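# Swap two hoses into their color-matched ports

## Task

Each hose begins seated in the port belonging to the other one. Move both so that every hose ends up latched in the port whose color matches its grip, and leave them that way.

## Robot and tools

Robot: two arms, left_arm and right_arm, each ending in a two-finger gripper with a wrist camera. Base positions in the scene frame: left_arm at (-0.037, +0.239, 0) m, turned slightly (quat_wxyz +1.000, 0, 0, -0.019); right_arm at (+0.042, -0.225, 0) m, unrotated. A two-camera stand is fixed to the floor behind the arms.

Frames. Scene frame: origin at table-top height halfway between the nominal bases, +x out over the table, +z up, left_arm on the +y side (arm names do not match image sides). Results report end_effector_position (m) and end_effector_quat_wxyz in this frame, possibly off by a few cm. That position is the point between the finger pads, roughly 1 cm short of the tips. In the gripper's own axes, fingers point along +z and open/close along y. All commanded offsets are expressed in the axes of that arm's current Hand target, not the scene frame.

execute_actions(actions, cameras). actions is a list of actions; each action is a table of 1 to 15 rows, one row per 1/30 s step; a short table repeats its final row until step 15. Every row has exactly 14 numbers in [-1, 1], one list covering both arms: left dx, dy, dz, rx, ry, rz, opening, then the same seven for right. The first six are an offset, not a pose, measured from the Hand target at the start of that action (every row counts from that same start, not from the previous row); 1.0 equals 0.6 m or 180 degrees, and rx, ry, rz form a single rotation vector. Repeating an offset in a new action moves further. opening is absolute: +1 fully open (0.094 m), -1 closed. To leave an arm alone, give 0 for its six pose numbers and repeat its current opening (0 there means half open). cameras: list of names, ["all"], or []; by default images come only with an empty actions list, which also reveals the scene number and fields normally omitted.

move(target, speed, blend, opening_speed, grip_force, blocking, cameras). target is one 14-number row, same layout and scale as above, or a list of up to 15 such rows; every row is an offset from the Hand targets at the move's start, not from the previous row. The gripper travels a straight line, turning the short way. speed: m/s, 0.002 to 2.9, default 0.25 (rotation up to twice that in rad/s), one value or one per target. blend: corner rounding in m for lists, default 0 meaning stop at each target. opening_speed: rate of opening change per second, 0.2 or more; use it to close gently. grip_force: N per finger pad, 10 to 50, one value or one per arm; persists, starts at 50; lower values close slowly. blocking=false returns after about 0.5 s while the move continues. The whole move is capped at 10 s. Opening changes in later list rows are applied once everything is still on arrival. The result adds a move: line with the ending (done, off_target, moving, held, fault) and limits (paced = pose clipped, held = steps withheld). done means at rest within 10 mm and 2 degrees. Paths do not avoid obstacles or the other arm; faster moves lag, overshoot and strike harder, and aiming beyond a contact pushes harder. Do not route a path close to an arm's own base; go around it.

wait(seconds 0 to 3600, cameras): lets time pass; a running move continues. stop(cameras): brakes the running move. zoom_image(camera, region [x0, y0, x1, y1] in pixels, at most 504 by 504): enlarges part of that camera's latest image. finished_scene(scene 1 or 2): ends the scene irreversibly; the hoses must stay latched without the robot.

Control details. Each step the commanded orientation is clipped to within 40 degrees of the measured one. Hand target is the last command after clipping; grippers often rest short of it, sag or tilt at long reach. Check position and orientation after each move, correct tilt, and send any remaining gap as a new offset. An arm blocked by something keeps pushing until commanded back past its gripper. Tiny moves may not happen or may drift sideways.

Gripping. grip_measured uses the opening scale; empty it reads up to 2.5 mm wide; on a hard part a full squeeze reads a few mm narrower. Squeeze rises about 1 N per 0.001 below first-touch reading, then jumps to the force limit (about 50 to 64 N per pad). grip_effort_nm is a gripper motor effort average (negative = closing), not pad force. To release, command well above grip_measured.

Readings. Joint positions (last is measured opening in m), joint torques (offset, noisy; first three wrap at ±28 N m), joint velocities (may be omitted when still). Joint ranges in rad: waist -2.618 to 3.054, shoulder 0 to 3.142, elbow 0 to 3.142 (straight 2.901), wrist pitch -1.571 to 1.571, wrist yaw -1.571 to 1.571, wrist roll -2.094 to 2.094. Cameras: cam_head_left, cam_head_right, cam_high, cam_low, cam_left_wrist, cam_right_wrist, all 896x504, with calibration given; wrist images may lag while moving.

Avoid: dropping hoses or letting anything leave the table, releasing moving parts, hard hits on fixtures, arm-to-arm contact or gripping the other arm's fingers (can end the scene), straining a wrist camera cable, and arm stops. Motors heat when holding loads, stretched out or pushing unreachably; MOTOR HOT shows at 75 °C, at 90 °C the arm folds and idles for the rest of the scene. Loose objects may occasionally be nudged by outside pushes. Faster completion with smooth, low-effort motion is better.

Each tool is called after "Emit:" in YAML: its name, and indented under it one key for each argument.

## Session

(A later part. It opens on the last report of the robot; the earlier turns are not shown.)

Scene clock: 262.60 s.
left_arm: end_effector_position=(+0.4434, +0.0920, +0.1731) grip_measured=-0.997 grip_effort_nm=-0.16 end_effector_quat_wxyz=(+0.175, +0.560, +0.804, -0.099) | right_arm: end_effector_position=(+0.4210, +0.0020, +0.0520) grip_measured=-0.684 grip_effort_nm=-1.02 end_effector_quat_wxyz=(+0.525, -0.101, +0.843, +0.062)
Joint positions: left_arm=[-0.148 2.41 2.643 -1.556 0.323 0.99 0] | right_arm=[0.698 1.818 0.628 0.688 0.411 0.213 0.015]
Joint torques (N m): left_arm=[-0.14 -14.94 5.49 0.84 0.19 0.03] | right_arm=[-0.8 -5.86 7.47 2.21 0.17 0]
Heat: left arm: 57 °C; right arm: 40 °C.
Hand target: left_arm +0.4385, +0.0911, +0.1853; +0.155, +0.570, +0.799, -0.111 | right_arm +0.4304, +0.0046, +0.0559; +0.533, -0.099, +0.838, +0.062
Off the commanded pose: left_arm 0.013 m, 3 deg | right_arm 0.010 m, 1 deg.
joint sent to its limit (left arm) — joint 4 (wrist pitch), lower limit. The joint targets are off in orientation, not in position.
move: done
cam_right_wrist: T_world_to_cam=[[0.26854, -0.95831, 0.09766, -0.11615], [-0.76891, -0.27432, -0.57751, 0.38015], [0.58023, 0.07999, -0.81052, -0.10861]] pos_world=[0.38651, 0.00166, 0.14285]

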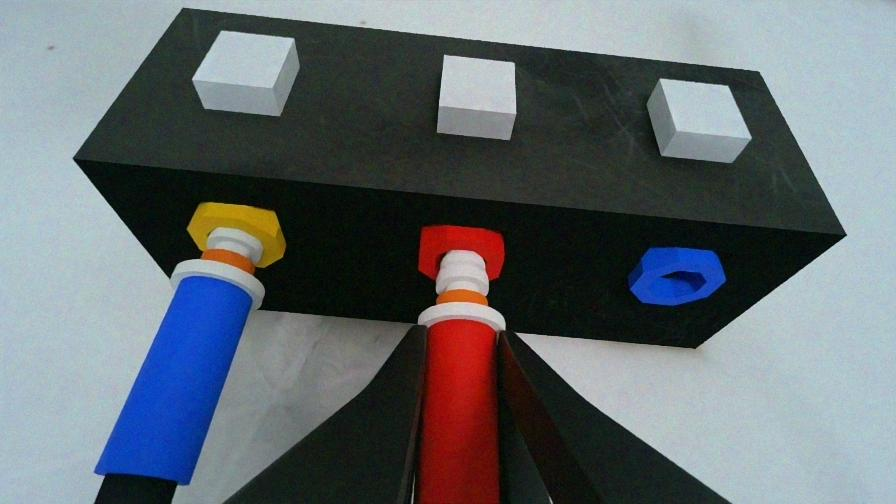

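Emit:
move:
  target: [0.074,-0.078,-0.03,0,-0.1,0,-1,-0.054,0,0.0575,0,-0.022,0,-1]
  speed: 0.28
  cameras: ["cam_right_wrist","cam_left_wrist"]

Emit:
zoom_image:
  camera: "cam_right_wrist"
  region: [360, 160, 560, 380]

Scene clock: 267.83 s.
left_arm: end_effector_position=(+0.3805, +0.1216, +0.1719) grip_measured=-0.997 grip_effort_nm=-0.16 end_effector_quat_wxyz=(+0.262, +0.547, +0.769, -0.203) | right_arm: end_effector_position=(+0.4392, +0.0068, +0.0505) grip_measured=-0.684 grip_effort_nm=-1.02 end_effector_quat_wxyz=(+0.525, -0.113, +0.842, +0.051)
Joint positions: left_arm=[0.005 1.945 1.785 -1.159 0.633 1.119 0] | right_arm=[0.674 1.872 0.7 0.672 0.394 0.171 0.015]
Joint torques (N m): left_arm=[0.2 -12.68 6.11 1.01 0.35 -0.16] | right_arm=[-3.06 -4.29 11.85 2.84 -0.02 -0.13]
Heat: left arm: 58 °C; right arm: 40 °C.
Hand target: left_arm +0.3787, +0.1212, +0.1852; +0.278, +0.546, +0.765, -0.198 | right_arm +0.4742, +0.0150, +0.0706; +0.562, -0.096, +0.819, +0.066
Off the commanded pose: left_arm 0.014 m, 2 deg | right_arm 0.041 m, 6 deg.
move: off_target (left_arm, right_arm)
cam_left_wrist: T_world_to_cam=[[-0.91939, -0.38688, 0.07111, 0.3885], [-0.39331, 0.90113, -0.18244, 0.09669], [0.0065, -0.1957, -0.98064, 0.28742]] pos_world=[0.39335, 0.11942, 0.27187]
cam_right_wrist: T_world_to_cam=[[0.27745, -0.95221, 0.12776, -0.1218], [-0.76321, -0.29922, -0.57269, 0.392], [0.58355, 0.06139, -0.80975, -0.1221]] pos_world=[0.40423, 0.00881, 0.14119]
Images, in order (width x height): cam_left_wrist 896x504, cam_right_wrist 896x504.

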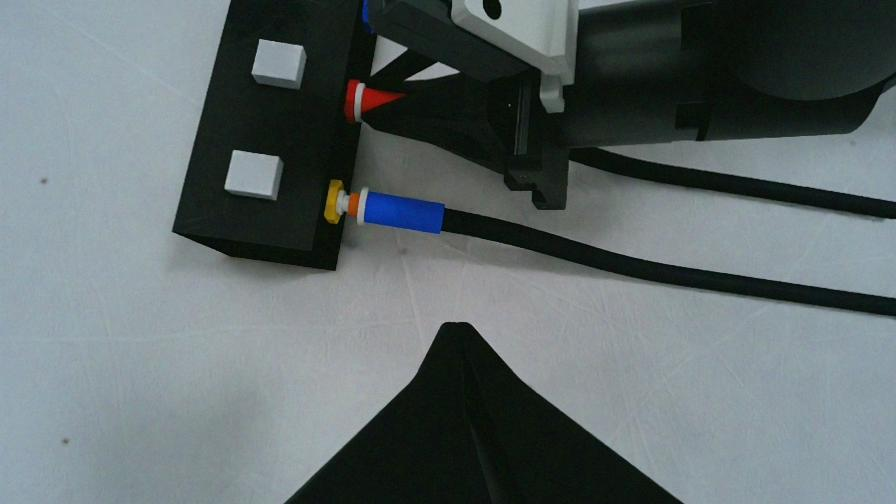

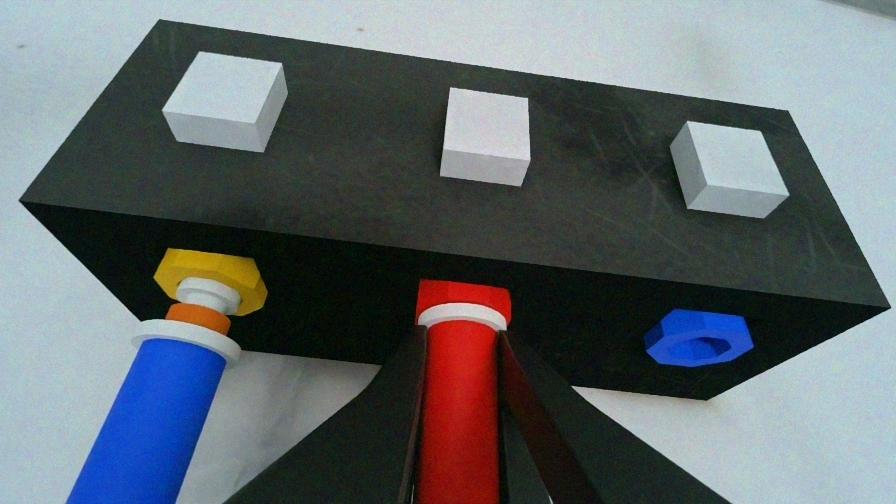

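Scaled by 2.291 from the camera's image (finer frame: 1280x720).

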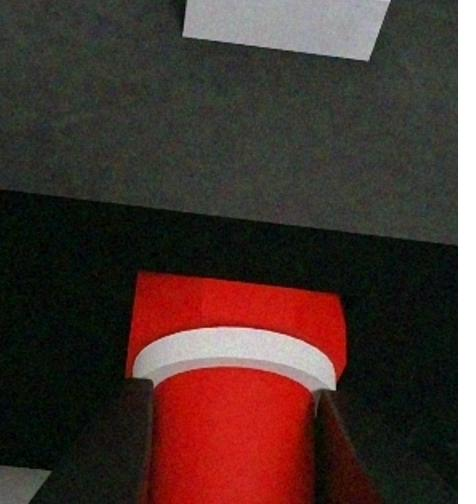

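Emit:
move:
  target: [0,0,0,0,0,0,-1,0.051,0,-0.0627,0,0.022,0,-1]
  speed: 0.15
  cameras: ["cam_right_wrist"]

Scene clock: 271.20 s.
left_arm: end_effector_position=(+0.3806, +0.1216, +0.1720) grip_measured=-0.997 grip_effort_nm=-0.16 end_effector_quat_wxyz=(+0.262, +0.547, +0.769, -0.202) | right_arm: end_effector_position=(+0.4346, +0.0089, +0.0493) grip_measured=-0.684 grip_effort_nm=-1.02 end_effector_quat_wxyz=(+0.527, -0.106, +0.841, +0.067)
Joint positions: left_arm=[0.005 1.945 1.785 -1.158 0.633 1.119 0] | right_arm=[0.68 1.872 0.678 0.705 0.383 0.197 0.015]
Joint torques (N m): left_arm=[0.13 -12.63 6.04 1.03 0.35 -0.16] | right_arm=[0.73 -10.35 3.19 2.1 0.48 0.15]
Heat: left arm: 58 °C; right arm: 40 °C.
Hand target: left_arm +0.3787, +0.1212, +0.1853; +0.279, +0.546, +0.765, -0.198 | right_arm +0.4294, +0.0043, +0.0556; +0.533, -0.098, +0.838, +0.062
Off the commanded pose: left_arm 0.013 m, 2 deg | right_arm 0.009 m, 1 deg.
move: done
cam_right_wrist: T_world_to_cam=[[0.28139, -0.9549, 0.09477, -0.11831], [-0.76212, -0.2824, -0.5826, 0.38832], [0.58309, 0.09171, -0.80722, -0.1209]] pos_world=[0.39973, 0.00778, 0.13985]

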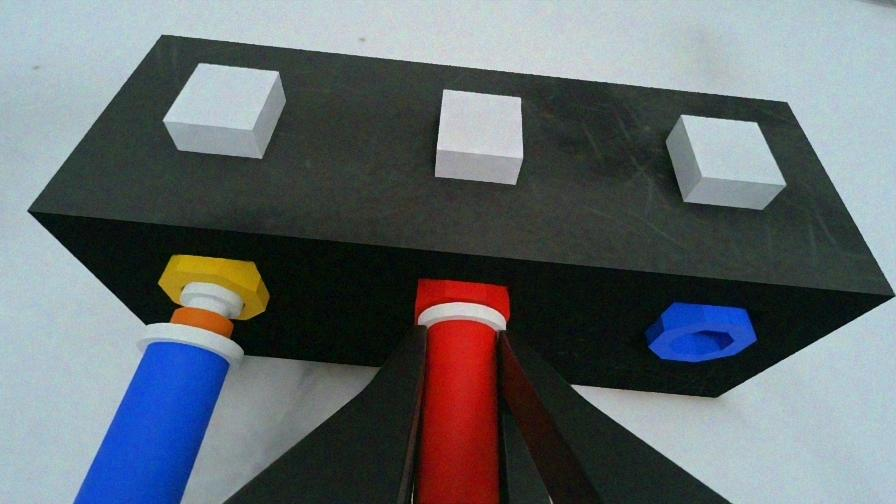

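Emit:
move:
  target:
    - [0.102,0,-0.0857,0,0,0,-1,0,0,0,0,0,0,-0.3]
    - [0.102,0,-0.0857,0,0,0,-1,0,0,-0.0917,0,0,0,-0.3]
    - [0.102,0,-0.0857,0,0,0,-1,-0.1057,0,-0.141,0,0,0,-0.3]
    - [0.102,0,-0.0857,0,0,0,-1,-0.065,0.0923,-0.117,0,0,0,-0.3]
    - [0.102,0,-0.0857,0,0,0,-1,0.0137,0.0923,-0.0792,0,0,0,-0.3]
  speed: 0.2
  blend: [0,0,0.02,0.02,0]
  cameras: ["cam_right_wrist","cam_left_wrist"]

Scene clock: 285.80 s.
left_arm: end_effector_position=(+0.3555, +0.1988, +0.1748) grip_measured=-0.997 grip_effort_nm=-0.16 end_effector_quat_wxyz=(+0.269, +0.541, +0.771, -0.201) | right_arm: end_effector_position=(+0.3725, +0.0495, +0.0773) grip_measured=-0.302 grip_effort_nm=0.12 end_effector_quat_wxyz=(+0.536, -0.099, +0.835, +0.071)
Joint positions: left_arm=[0.217 1.897 1.735 -1.297 0.677 1.363 0] | right_arm=[0.926 1.728 0.651 0.549 0.605 0.335 0.033]
Joint torques (N m): left_arm=[0.06 -10.88 7.04 0.45 0.39 0.06] | right_arm=[0.35 -5.26 5.08 2.02 0.44 0.13]
Heat: left arm: 57 °C; right arm: 43 °C.
Hand target: left_arm +0.3527, +0.1968, +0.1854; +0.279, +0.546, +0.765, -0.198 | right_arm +0.3713, +0.0474, +0.0683; +0.533, -0.099, +0.838, +0.062
Off the commanded pose: left_arm 0.011 m, 1 deg | right_arm 0.009 m, 1 deg.
move: off_target (left_arm)
cam_left_wrist: T_world_to_cam=[[-0.9143, -0.39959, 0.0662, 0.39671], [-0.40463, 0.89385, -0.19314, 0.02513], [0.018, -0.20338, -0.97893, 0.30276]] pos_world=[0.36743, 0.19763, 0.27497]
cam_right_wrist: T_world_to_cam=[[0.27287, -0.95842, 0.08351, -0.06053], [-0.75259, -0.26673, -0.60205, 0.36592], [0.59929, 0.10143, -0.79408, -0.07317]] pos_world=[0.33576, 0.04701, 0.16725]
Images, in order (width x height): cam_left_wrist 896x504, cam_right_wrist 896x504.

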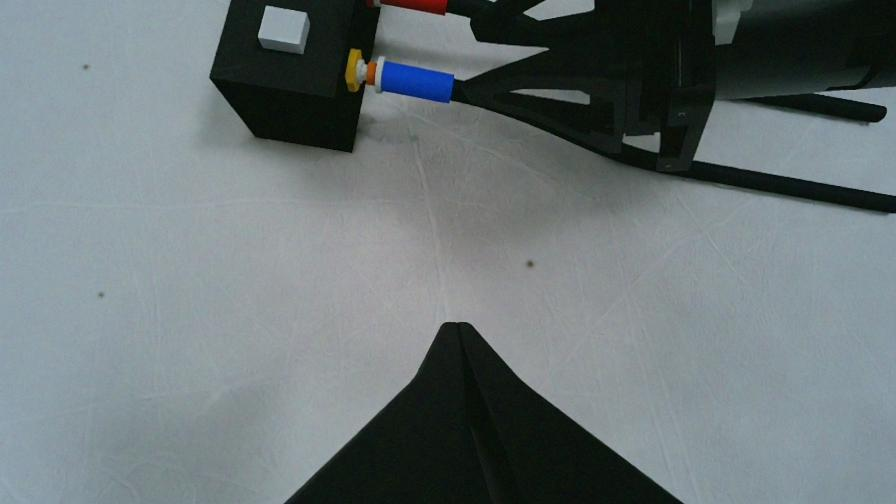

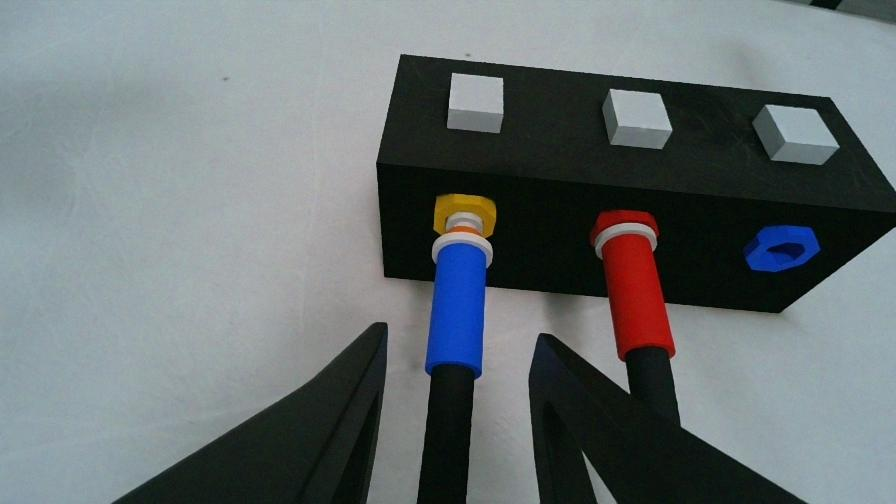

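Emit:
move:
  target: [0,0,0,0,0,0,-1,0.009,-0.0015,0.087,0,0,0,-0.3]
  speed: 0.12
  cameras: ["cam_right_wrist"]

Scene clock: 291.43 s.
left_arm: end_effector_position=(+0.3555, +0.1988, +0.1748) grip_measured=-0.997 grip_effort_nm=-0.16 end_effector_quat_wxyz=(+0.269, +0.541, +0.771, -0.201) | right_arm: end_effector_position=(+0.4103, +0.0534, +0.0451) grip_measured=-0.302 grip_effort_nm=0.12 end_effector_quat_wxyz=(+0.533, -0.095, +0.838, +0.062)
Joint positions: left_arm=[0.217 1.897 1.735 -1.297 0.677 1.363 0] | right_arm=[0.847 1.93 0.74 0.669 0.552 0.295 0.033]
Joint torques (N m): left_arm=[-0.03 -10.96 7.16 0.44 0.36 0.04] | right_arm=[-0.51 -6.16 6.82 2.08 0.13 -0.01]
Heat: left arm: 58 °C; right arm: 42 °C.
Hand target: left_arm +0.3527, +0.1968, +0.1854; +0.279, +0.546, +0.765, -0.198 | right_arm +0.4152, +0.0569, +0.0412; +0.533, -0.098, +0.838, +0.062
Off the commanded pose: left_arm 0.011 m, 1 deg | right_arm 0.007 m, 0 deg.
move: done
cam_right_wrist: T_world_to_cam=[[0.25738, -0.9618, 0.09322, -0.05834], [-0.76119, -0.26123, -0.59359, 0.37881], [0.59526, 0.08182, -0.79935, -0.11889]] pos_world=[0.37413, 0.05257, 0.13526]

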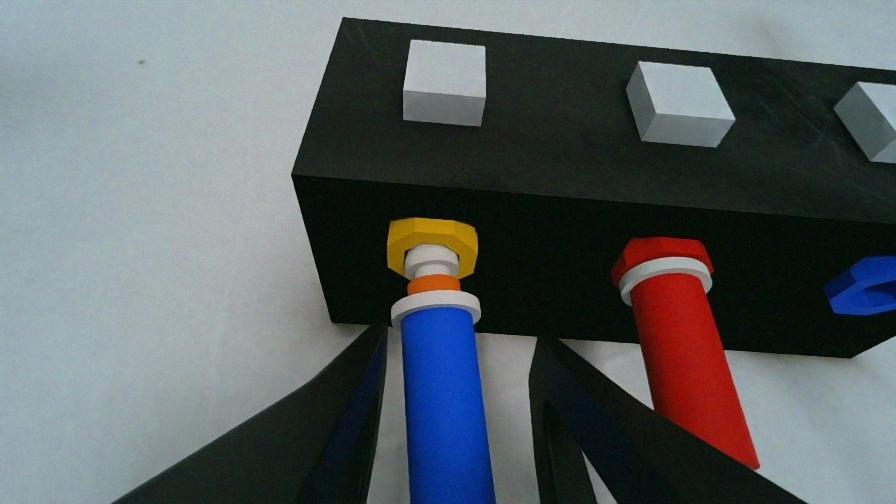

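Emit:
move:
  target:
    - [0,0,0,0,0,0,-1,-0.002,0.0125,0.0035,0,0,0,-0.3]
    - [0,0,0,0,0,0,-1,-0.002,0.0125,0.0035,0,0,0,-1]
  speed: 0.1
  opening_speed: 0.6
  cameras: ["cam_right_wrist"]

Scene clock: 295.50 s.
left_arm: end_effector_position=(+0.3555, +0.1988, +0.1748) grip_measured=-0.997 grip_effort_nm=-0.16 end_effector_quat_wxyz=(+0.269, +0.541, +0.771, -0.201) | right_arm: end_effector_position=(+0.4162, +0.0598, +0.0509) grip_measured=-0.688 grip_effort_nm=-1.01 end_effector_quat_wxyz=(+0.542, -0.090, +0.833, +0.066)
Joint positions: left_arm=[0.217 1.897 1.735 -1.297 0.677 1.363 0] | right_arm=[0.849 1.944 0.77 0.676 0.561 0.295 0.015]
Joint torques (N m): left_arm=[-0.09 -10.84 7.09 0.47 0.38 0.04] | right_arm=[0.43 -6.41 6.68 1.83 0.15 0.06]
Heat: left arm: 58 °C; right arm: 42 °C.
Hand target: left_arm +0.3527, +0.1968, +0.1854; +0.279, +0.546, +0.765, -0.198 | right_arm +0.4158, +0.0649, +0.0415; +0.533, -0.099, +0.838, +0.062
Off the commanded pose: left_arm 0.011 m, 1 deg | right_arm 0.011 m, 2 deg.
move: off_target (right_arm)
cam_right_wrist: T_world_to_cam=[[0.25071, -0.96437, 0.08443, -0.0509], [-0.75138, -0.24884, -0.61116, 0.38455], [0.61039, 0.08979, -0.78699, -0.12575]] pos_world=[0.37846, 0.0579, 0.14036]

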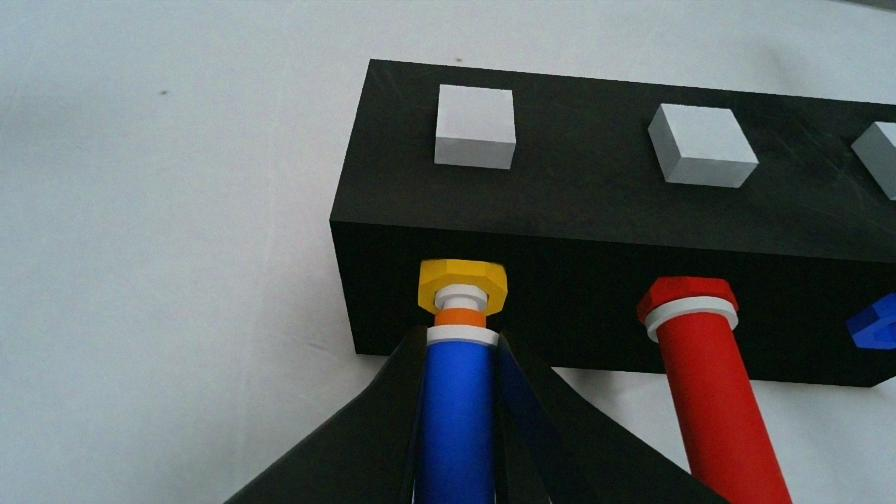

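Emit:
zoom_image:
  camera: "cam_right_wrist"
  region: [360, 220, 560, 440]

Scaled by 2.291 from the camera's image (finer frame: 1280x720).

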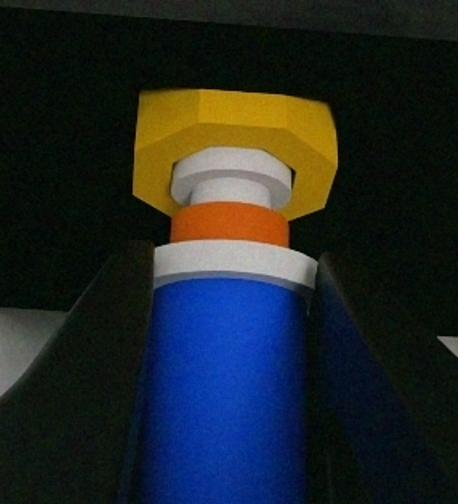

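Emit:
move:
  target:
    - [0,0,0,0,0,0,-1,0,0,0,0,0,0,-0.5]
    - [0,0,0,0,0,0,-1,-0.0026,-0.004,-0.014,0,0,0,-0.5]
    - [0,0,0,0,0,0,-1,-0.0026,-0.004,-0.014,0,0,0,-1]
  speed: 0.1
  cameras: ["cam_right_wrist"]

Emit:
zoom_image:
  camera: "cam_right_wrist"
  region: [360, 220, 560, 440]

Scene clock: 302.10 s.
left_arm: end_effector_position=(+0.3555, +0.1988, +0.1748) grip_measured=-0.997 grip_effort_nm=-0.16 end_effector_quat_wxyz=(+0.269, +0.541, +0.771, -0.201) | right_arm: end_effector_position=(+0.4133, +0.0606, +0.0478) grip_measured=-0.684 grip_effort_nm=-1.02 end_effector_quat_wxyz=(+0.537, -0.095, +0.836, +0.063)
Joint positions: left_arm=[0.217 1.897 1.735 -1.297 0.677 1.363 0] | right_arm=[0.855 1.944 0.769 0.661 0.561 0.295 0.015]
Joint torques (N m): left_arm=[-0.16 -10.88 7.01 0.47 0.38 0.08] | right_arm=[0.49 -9.11 4.7 1.85 0.23 0.08]
Heat: left arm: 59 °C; right arm: 41 °C.
Hand target: left_arm +0.3527, +0.1968, +0.1854; +0.279, +0.546, +0.765, -0.198 | right_arm +0.4096, +0.0609, +0.0464; +0.533, -0.098, +0.838, +0.062
Off the commanded pose: left_arm 0.011 m, 1 deg | right_arm 0.004 m, 1 deg.
move: done
cam_right_wrist: T_world_to_cam=[[0.25707, -0.96191, 0.09292, -0.05226], [-0.75613, -0.26009, -0.60052, 0.38281], [0.60181, 0.08411, -0.79419, -0.12223]] pos_world=[0.37645, 0.05958, 0.13766]

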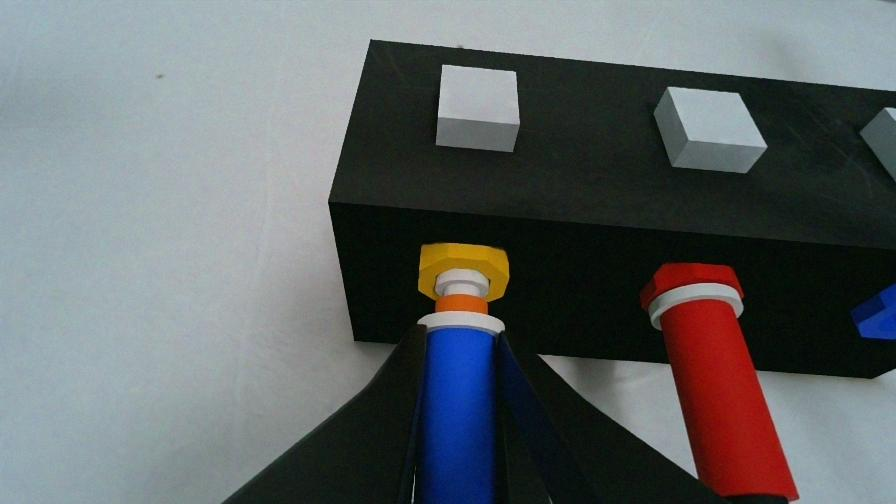

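Scaled by 2.291 from the camera's image (finer frame: 1280x720).

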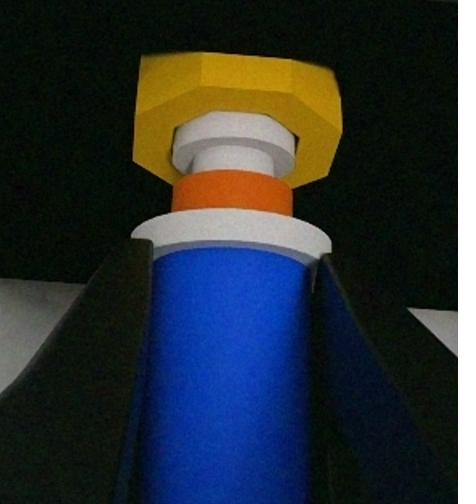

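Emit:
move:
  target:
    - [0,0,0,0,0,0,-1,0.0225,0,-0.0483,0,0,0,-1]
    - [0,0,0,0,0,0,-1,-0.0908,0,-0.1012,0,0,0,-1]
    - [0,0,0,0,0,0,-1,-0.0913,-0.189,-0.096,0,0,0,-1]
    - [0,0,0,0,0,0,-1,0.0023,-0.192,-0.0523,0,0,0,-1]
  speed: 0.18
  blend: [0.005,0.02,0.02,0]
  cameras: ["cam_right_wrist","cam_high"]

Scene clock: 310.37 s.
left_arm: end_effector_position=(+0.3555, +0.1988, +0.1748) grip_measured=-0.997 grip_effort_nm=-0.16 end_effector_quat_wxyz=(+0.269, +0.541, +0.771, -0.201) | right_arm: end_effector_position=(+0.4082, -0.0567, +0.0647) grip_measured=-0.684 grip_effort_nm=-1.02 end_effector_quat_wxyz=(+0.536, -0.093, +0.836, +0.064)
Joint positions: left_arm=[0.217 1.897 1.735 -1.297 0.677 1.363 0] | right_arm=[0.557 1.645 0.439 0.756 0.295 0.148 0.015]
Joint torques (N m): left_arm=[-0.02 -10.91 7.02 0.47 0.36 0.03] | right_arm=[-0.53 -4.29 4.81 2.31 0.02 -0.02]
Heat: left arm: 59 °C; right arm: 41 °C.
Hand target: left_arm +0.3527, +0.1968, +0.1854; +0.279, +0.546, +0.765, -0.198 | right_arm +0.4082, -0.0579, +0.0586; +0.533, -0.098, +0.838, +0.062
Off the commanded pose: left_arm 0.011 m, 1 deg | right_arm 0.006 m, 1 deg.
move: done
cam_right_wrist: T_world_to_cam=[[0.25663, -0.96244, 0.08861, -0.16496], [-0.75723, -0.25718, -0.60039, 0.35917], [0.60062, 0.08698, -0.79479, -0.09513]] pos_world=[0.37144, -0.05812, 0.15465]
Images, in order (width x height): cam_high 896x504, cam_right_wrist 896x504.

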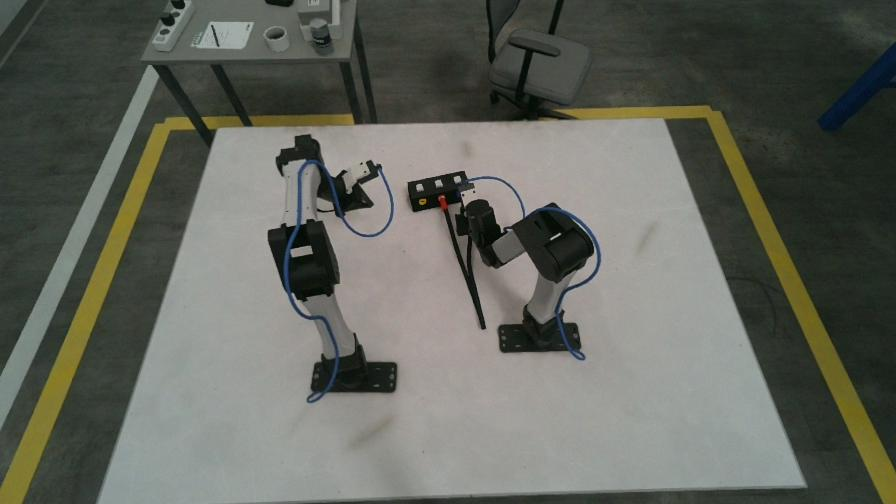

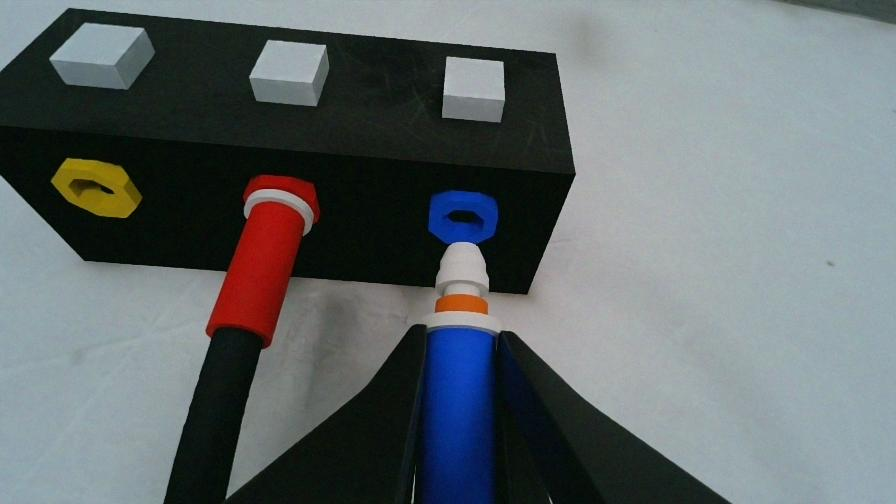

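Emit:
move:
  target: [0,0,0,0,0,0,-1,-0.0036,0,0.0315,0,0,0,-1]
  speed: 0.1
  cameras: ["cam_right_wrist"]

Emit:
zoom_image:
  camera: "cam_right_wrist"
  region: [360, 120, 560, 340]

Scene clock: 315.43 s.
left_arm: end_effector_position=(+0.3555, +0.1988, +0.1748) grip_measured=-0.997 grip_effort_nm=-0.16 end_effector_quat_wxyz=(+0.269, +0.541, +0.771, -0.201) | right_arm: end_effector_position=(+0.4186, -0.0568, +0.0504) grip_measured=-0.684 grip_effort_nm=-1.02 end_effector_quat_wxyz=(+0.527, -0.096, +0.842, +0.060)
Joint positions: left_arm=[0.217 1.897 1.735 -1.297 0.677 1.363 0] | right_arm=[0.536 1.727 0.473 0.783 0.277 0.138 0.015]
Joint torques (N m): left_arm=[-0.06 -11.02 7.02 0.46 0.38 0.03] | right_arm=[-0.53 -4.67 6.72 2.32 0.02 -0.02]
Heat: left arm: 59 °C; right arm: 41 °C.
Hand target: left_arm +0.3527, +0.1968, +0.1854; +0.279, +0.546, +0.765, -0.198 | right_arm +0.4257, -0.0538, +0.0526; +0.533, -0.098, +0.838, +0.062
Off the commanded pose: left_arm 0.011 m, 1 deg | right_arm 0.008 m, 1 deg.
move: done
cam_right_wrist: T_world_to_cam=[[0.25831, -0.96126, 0.09621, -0.16742], [-0.76951, -0.26495, -0.58109, 0.36214], [0.58407, 0.07606, -0.80813, -0.10579]] pos_world=[0.3837, -0.05694, 0.14105]

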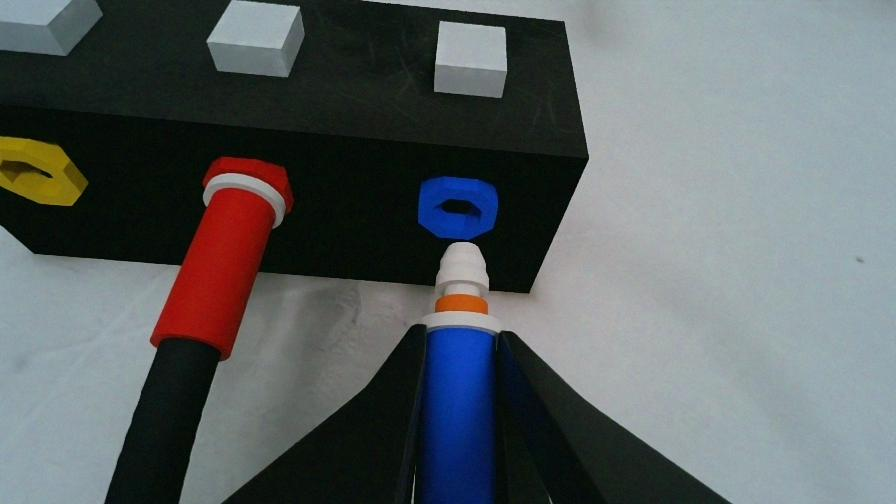

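Scaled by 2.291 from the camera's image (finer frame: 1280x720).

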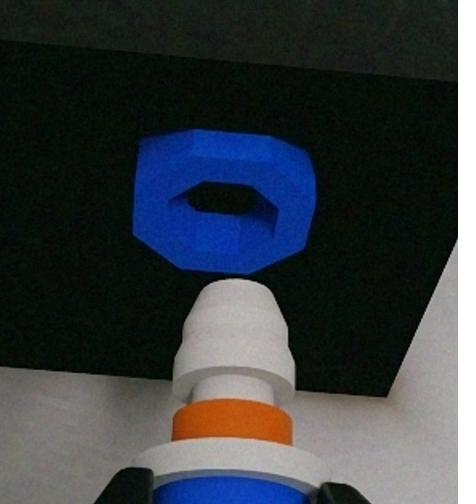

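Emit:
move:
  target: [0,0,0,0,0,0,-1,-0.0153,0.002,0.0125,0,0,0,-1]
  speed: 0.1
  cameras: ["cam_right_wrist"]

Emit:
zoom_image:
  camera: "cam_right_wrist"
  region: [360, 120, 560, 340]

Scene clock: 318.63 s.
left_arm: end_effector_position=(+0.3555, +0.1988, +0.1748) grip_measured=-0.997 grip_effort_nm=-0.16 end_effector_quat_wxyz=(+0.269, +0.541, +0.771, -0.201) | right_arm: end_effector_position=(+0.4309, -0.0511, +0.0607) grip_measured=-0.684 grip_effort_nm=-1.02 end_effector_quat_wxyz=(+0.536, -0.094, +0.836, +0.064)
Joint positions: left_arm=[0.217 1.897 1.735 -1.297 0.677 1.363 0] | right_arm=[0.53 1.736 0.522 0.768 0.27 0.134 0.015]
Joint torques (N m): left_arm=[-0.01 -10.85 7.04 0.45 0.35 0.05] | right_arm=[-0.66 -5 6.78 2.07 -0.01 -0.04]
Heat: left arm: 59 °C; right arm: 40 °C.
Hand target: left_arm +0.3527, +0.1968, +0.1854; +0.279, +0.546, +0.765, -0.198 | right_arm +0.4357, -0.0501, +0.0576; +0.533, -0.099, +0.838, +0.062
Off the commanded pose: left_arm 0.011 m, 1 deg | right_arm 0.006 m, 1 deg.
move: done
cam_right_wrist: T_world_to_cam=[[0.25794, -0.96198, 0.08978, -0.16564], [-0.75693, -0.25896, -0.59999, 0.37523], [0.60043, 0.0868, -0.79495, -0.1124]] pos_world=[0.39425, -0.05242, 0.15066]

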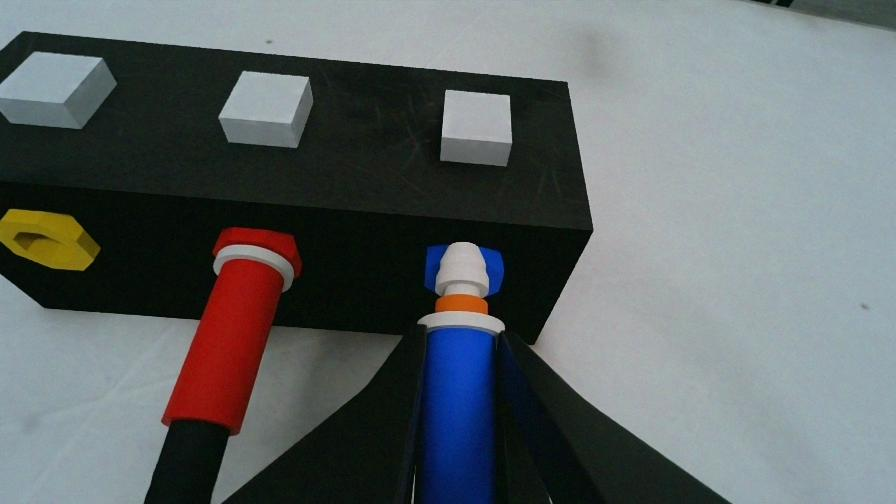

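Scaled by 2.291 from the camera's image (finer frame: 1280x720).

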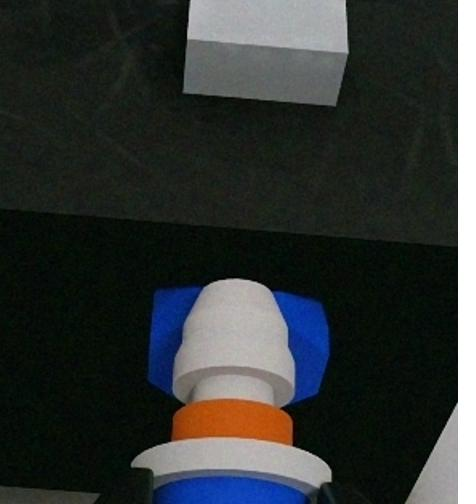

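Emit:
move:
  target:
    - [0,0,0,0,0,0,-1,0.0142,0,0.0011,0,0,0,-1]
  speed: 0.1
  cameras: ["cam_right_wrist"]

Emit:
zoom_image:
  camera: "cam_right_wrist"
  region: [360, 120, 560, 340]

Scene clock: 321.10 s.
left_arm: end_effector_position=(+0.3555, +0.1988, +0.1748) grip_measured=-0.997 grip_effort_nm=-0.16 end_effector_quat_wxyz=(+0.269, +0.541, +0.771, -0.201) | right_arm: end_effector_position=(+0.4337, -0.0495, +0.0613) grip_measured=-0.684 grip_effort_nm=-1.02 end_effector_quat_wxyz=(+0.544, -0.092, +0.831, +0.068)
Joint positions: left_arm=[0.217 1.897 1.735 -1.297 0.677 1.363 0] | right_arm=[0.53 1.758 0.522 0.81 0.27 0.134 0.015]
Joint torques (N m): left_arm=[-0.05 -10.91 7.02 0.46 0.37 0.04] | right_arm=[-0.36 -4.68 5.01 2.1 0.04 -0.02]
Heat: left arm: 59 °C; right arm: 40 °C.
Hand target: left_arm +0.3527, +0.1968, +0.1854; +0.279, +0.546, +0.765, -0.198 | right_arm +0.4328, -0.0508, +0.0495; +0.533, -0.098, +0.838, +0.062
Off the commanded pose: left_arm 0.011 m, 1 deg | right_arm 0.012 m, 2 deg.
move: off_target (right_arm)
cam_right_wrist: T_world_to_cam=[[0.25633, -0.9629, 0.08437, -0.16393], [-0.74617, -0.25261, -0.61598, 0.37467], [0.61443, 0.09494, -0.78324, -0.12009]] pos_world=[0.39538, -0.0518, 0.15056]

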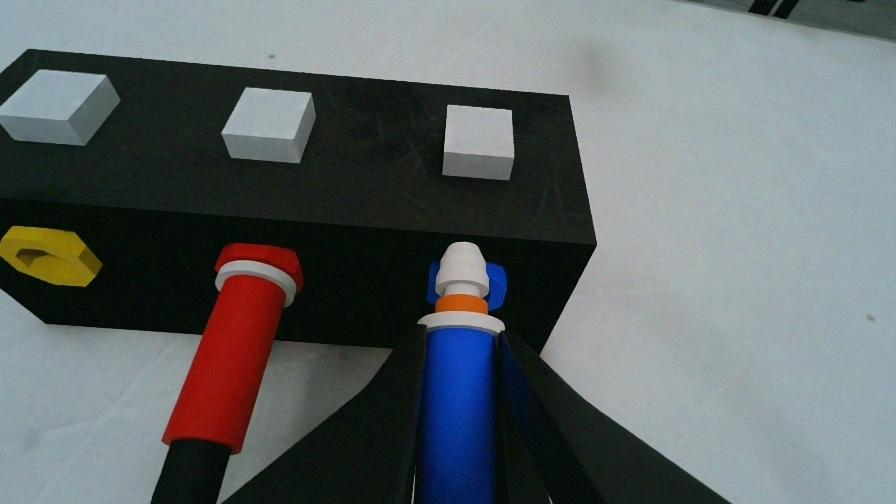

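Scaled by 2.291 from the camera's image (finer frame: 1280x720).

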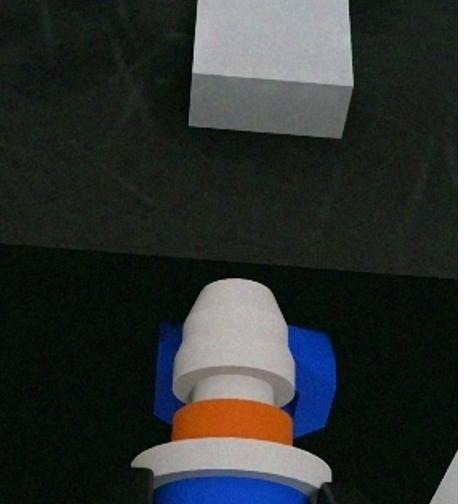

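Emit:
move:
  target:
    - [0,0,0,0,0,0,-1,0.008,0.002,-0.029,0,0,0,-1]
  speed: 0.1
  cameras: ["cam_right_wrist"]

Scene clock: 323.37 s.
left_arm: end_effector_position=(+0.3555, +0.1988, +0.1748) grip_measured=-0.997 grip_effort_nm=-0.16 end_effector_quat_wxyz=(+0.269, +0.541, +0.771, -0.201) | right_arm: end_effector_position=(+0.4154, -0.0544, +0.0413) grip_measured=-0.684 grip_effort_nm=-1.02 end_effector_quat_wxyz=(+0.522, -0.103, +0.845, +0.061)
Joint positions: left_arm=[0.217 1.897 1.735 -1.297 0.677 1.363 0] | right_arm=[0.542 1.757 0.464 0.809 0.271 0.134 0.015]
Joint torques (N m): left_arm=[-0.1 -10.88 7.05 0.45 0.36 0.07] | right_arm=[0.61 -8.9 4.45 2.09 0.3 0.08]
Heat: left arm: 59 °C; right arm: 40 °C.
Hand target: left_arm +0.3527, +0.1968, +0.1854; +0.279, +0.546, +0.765, -0.198 | right_arm +0.4152, -0.0537, +0.0527; +0.533, -0.098, +0.838, +0.062
Off the commanded pose: left_arm 0.011 m, 1 deg | right_arm 0.011 m, 2 deg.
move: off_target (right_arm)
cam_right_wrist: T_world_to_cam=[[0.27237, -0.95699, 0.09993, -0.16927], [-0.77245, -0.2794, -0.57032, 0.35503], [0.57371, 0.07815, -0.81532, -0.10676]] pos_world=[0.38159, -0.05445, 0.13235]

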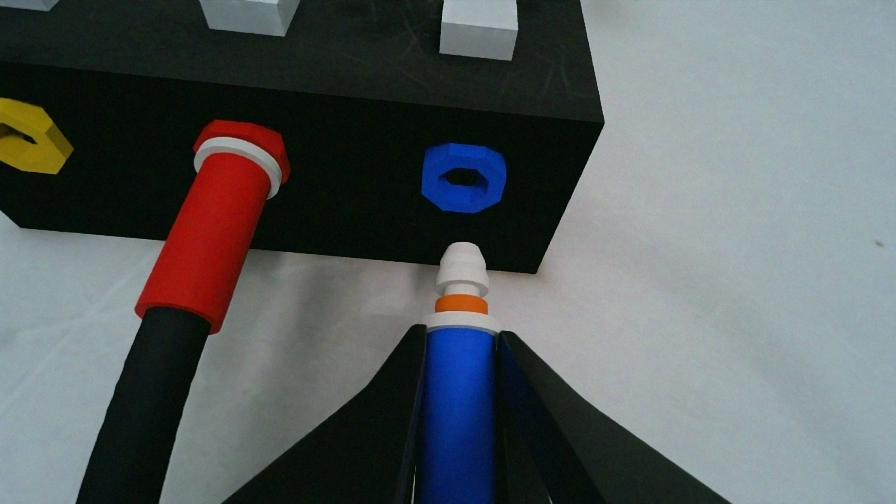

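Emit:
move:
  target:
    - [0,0,0,0,0,0,-1,-0.0107,0.0,0.0171,0,0,0,-1]
  speed: 0.1
  cameras: ["cam_right_wrist"]

Emit:
zoom_image:
  camera: "cam_right_wrist"
  region: [360, 120, 560, 340]

Scene clock: 325.97 s.
left_arm: end_effector_position=(+0.3555, +0.1988, +0.1748) grip_measured=-0.997 grip_effort_nm=-0.16 end_effector_quat_wxyz=(+0.269, +0.541, +0.771, -0.201) | right_arm: end_effector_position=(+0.4202, -0.0515, +0.0457) grip_measured=-0.684 grip_effort_nm=-1.02 end_effector_quat_wxyz=(+0.524, -0.103, +0.843, +0.062)
Joint positions: left_arm=[0.217 1.897 1.735 -1.297 0.677 1.363 0] | right_arm=[0.542 1.757 0.486 0.794 0.271 0.134 0.015]
Joint torques (N m): left_arm=[-0.05 -10.86 7.04 0.49 0.35 0.06] | right_arm=[-0.53 -7.13 6.52 2.04 0.15 0.01]
Heat: left arm: 59 °C; right arm: 40 °C.
Hand target: left_arm +0.3527, +0.1968, +0.1854; +0.279, +0.546, +0.765, -0.198 | right_arm +0.4269, -0.0510, +0.0541; +0.533, -0.098, +0.838, +0.062
Off the commanded pose: left_arm 0.011 m, 1 deg | right_arm 0.011 m, 1 deg.
move: off_target (right_arm)
cam_right_wrist: T_world_to_cam=[[0.27168, -0.95739, 0.09792, -0.16782], [-0.76873, -0.2771, -0.57643, 0.36093], [0.579, 0.08133, -0.81126, -0.10839]] pos_world=[0.38581, -0.05184, 0.13655]

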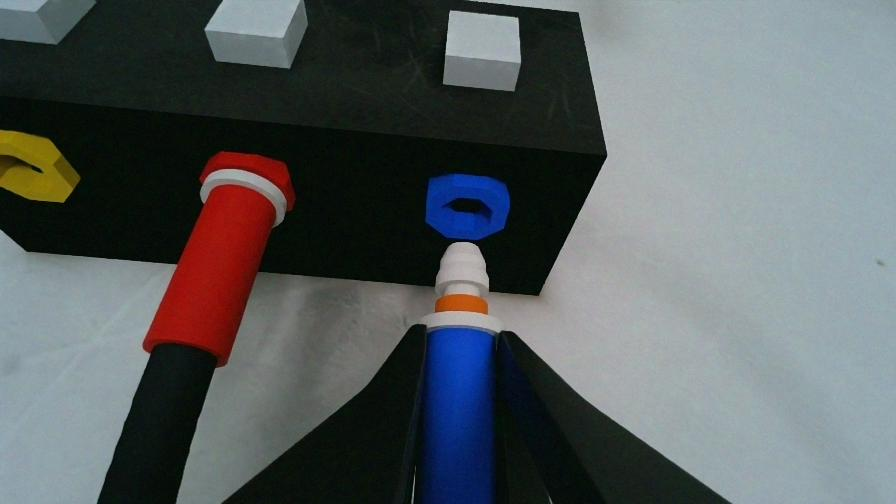

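Scaled by 2.291 from the camera's image (finer frame: 1280x720).

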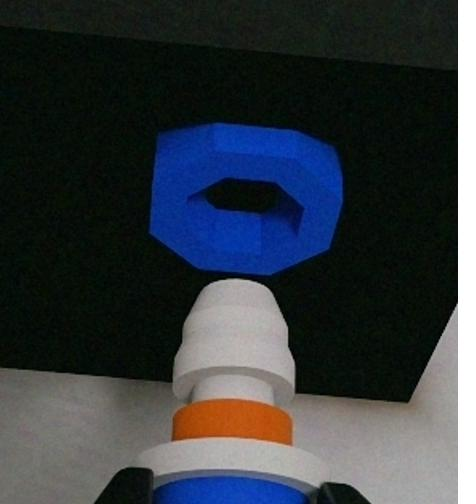

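Emit:
move:
  target:
    - [0,0,0,0,0,0,-1,-0.0035,-0.004,0.0075,0,0,0,-1]
  speed: 0.1
  cameras: ["cam_right_wrist"]

Emit:
zoom_image:
  camera: "cam_right_wrist"
  region: [360, 120, 560, 340]

Scene clock: 329.90 s.
left_arm: end_effector_position=(+0.3555, +0.1988, +0.1748) grip_measured=-0.997 grip_effort_nm=-0.16 end_effector_quat_wxyz=(+0.269, +0.541, +0.771, -0.201) | right_arm: end_effector_position=(+0.4264, -0.0539, +0.0502) grip_measured=-0.684 grip_effort_nm=-1.02 end_effector_quat_wxyz=(+0.529, -0.096, +0.841, +0.061)
Joint positions: left_arm=[0.217 1.897 1.735 -1.297 0.677 1.363 0] | right_arm=[0.529 1.757 0.501 0.79 0.27 0.134 0.015]
Joint torques (N m): left_arm=[0.02 -10.78 7.08 0.44 0.38 0.04] | right_arm=[-0.61 -6.16 6.65 2.08 0.03 -0.03]
Heat: left arm: 59 °C; right arm: 41 °C.
Hand target: left_arm +0.3527, +0.1968, +0.1854; +0.279, +0.546, +0.765, -0.198 | right_arm +0.4323, -0.0522, +0.0542; +0.533, -0.098, +0.838, +0.062
Off the commanded pose: left_arm 0.011 m, 1 deg | right_arm 0.007 m, 1 deg.
move: done
cam_right_wrist: T_world_to_cam=[[0.25912, -0.96117, 0.09493, -0.16703], [-0.76635, -0.26443, -0.58548, 0.36774], [0.58785, 0.07896, -0.80511, -0.11229]] pos_world=[0.39111, -0.05444, 0.14075]

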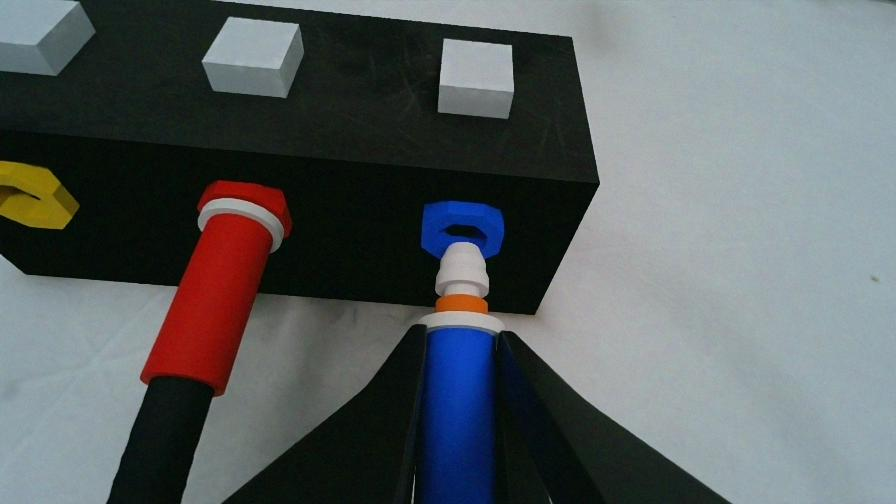

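Scaled by 2.291 from the camera's image (finer frame: 1280x720).

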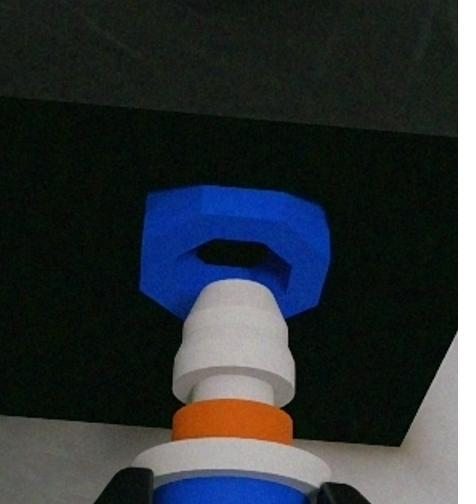

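Emit:
move:
  target:
    - [0,0,0,0,0,0,-1,-0.0074,0,0.004,0,0,0,-1]
  speed: 0.1
  cameras: ["cam_right_wrist"]

Emit:
zoom_image:
  camera: "cam_right_wrist"
  region: [360, 120, 560, 340]

Scene clock: 332.57 s.
left_arm: end_effector_position=(+0.3555, +0.1988, +0.1748) grip_measured=-0.997 grip_effort_nm=-0.16 end_effector_quat_wxyz=(+0.269, +0.541, +0.771, -0.201) | right_arm: end_effector_position=(+0.4304, -0.0529, +0.0528) grip_measured=-0.684 grip_effort_nm=-1.02 end_effector_quat_wxyz=(+0.529, -0.096, +0.841, +0.061)
Joint positions: left_arm=[0.217 1.897 1.735 -1.297 0.677 1.363 0] | right_arm=[0.525 1.757 0.52 0.772 0.266 0.132 0.015]
Joint torques (N m): left_arm=[-0.01 -10.91 7.09 0.46 0.37 0.05] | right_arm=[-0.57 -6.48 6.76 2.04 0.02 -0.04]
Heat: left arm: 59 °C; right arm: 41 °C.
Hand target: left_arm +0.3527, +0.1968, +0.1854; +0.279, +0.546, +0.765, -0.198 | right_arm +0.4363, -0.0512, +0.0572; +0.533, -0.098, +0.838, +0.062
Off the commanded pose: left_arm 0.011 m, 1 deg | right_arm 0.008 m, 1 deg.
move: done
cam_right_wrist: T_world_to_cam=[[0.25922, -0.96114, 0.09496, -0.16729], [-0.7664, -0.26454, -0.58536, 0.37256], [0.58774, 0.07896, -0.80519, -0.11266]] pos_world=[0.39511, -0.05334, 0.14325]

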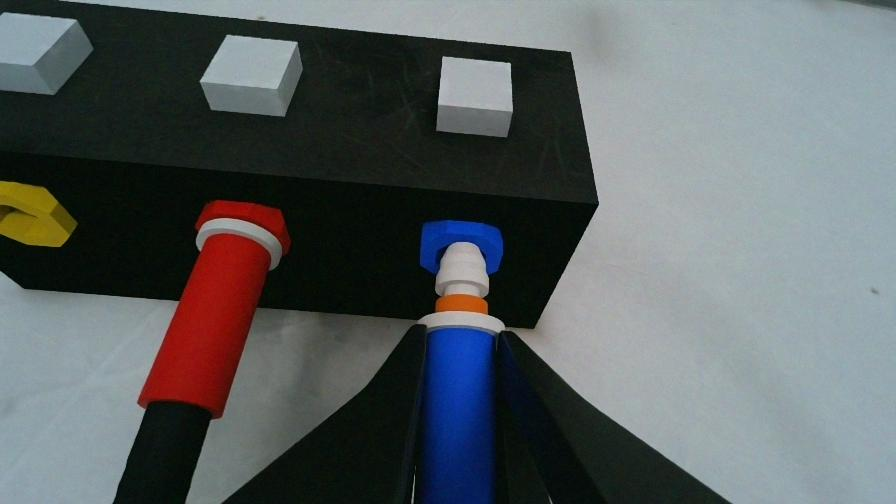

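Scaled by 2.291 from the camera's image (finer frame: 1280x720).

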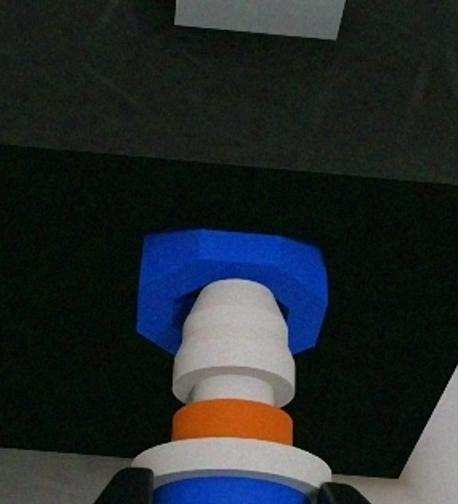

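Emit:
move:
  target:
    - [0,0,0,0,0,0,-1,-0.0035,0,0.0112,0,0,0,-1]
  speed: 0.1
  cameras: ["cam_right_wrist"]

Emit:
zoom_image:
  camera: "cam_right_wrist"
  region: [360, 120, 560, 340]

Scene clock: 334.97 s.
left_arm: end_effector_position=(+0.3555, +0.1988, +0.1748) grip_measured=-0.997 grip_effort_nm=-0.16 end_effector_quat_wxyz=(+0.269, +0.541, +0.771, -0.201) | right_arm: end_effector_position=(+0.4325, -0.0523, +0.0508) grip_measured=-0.684 grip_effort_nm=-1.02 end_effector_quat_wxyz=(+0.523, -0.099, +0.844, +0.060)
Joint positions: left_arm=[0.217 1.897 1.735 -1.297 0.677 1.363 0] | right_arm=[0.52 1.762 0.535 0.748 0.258 0.129 0.015]
Joint torques (N m): left_arm=[-0.08 -10.88 7.08 0.46 0.38 0.02] | right_arm=[-0.79 -5.22 7.61 2.29 0.05 -0.03]
Heat: left arm: 59 °C; right arm: 41 °C.
Hand target: left_arm +0.3527, +0.1968, +0.1854; +0.279, +0.546, +0.765, -0.198 | right_arm +0.4431, -0.0496, +0.0562; +0.533, -0.098, +0.838, +0.062
Off the commanded pose: left_arm 0.011 m, 1 deg | right_arm 0.012 m, 1 deg.
move: off_target (right_arm)
cam_right_wrist: T_world_to_cam=[[0.26449, -0.95946, 0.09735, -0.16939], [-0.77274, -0.27124, -0.57384, 0.375], [0.57699, 0.07654, -0.81316, -0.11059]] pos_world=[0.39839, -0.05235, 0.14175]

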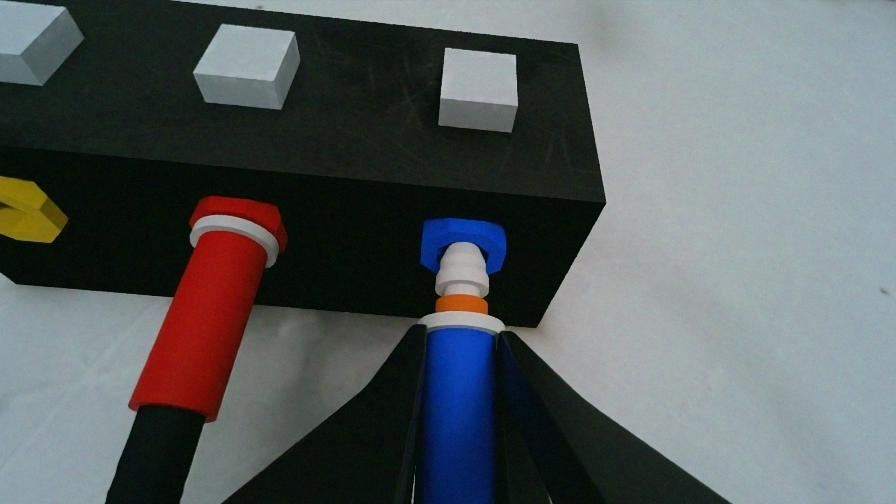

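Scaled by 2.291 from the camera's image (finer frame: 1280x720).

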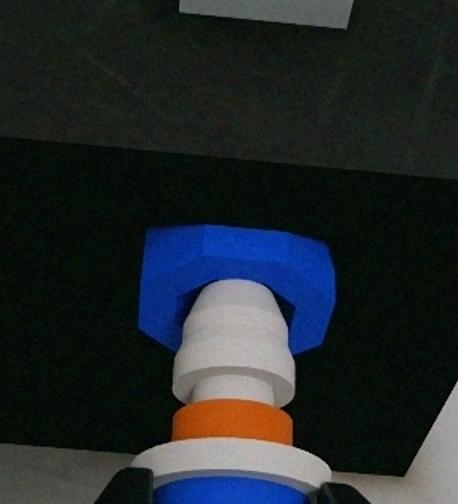

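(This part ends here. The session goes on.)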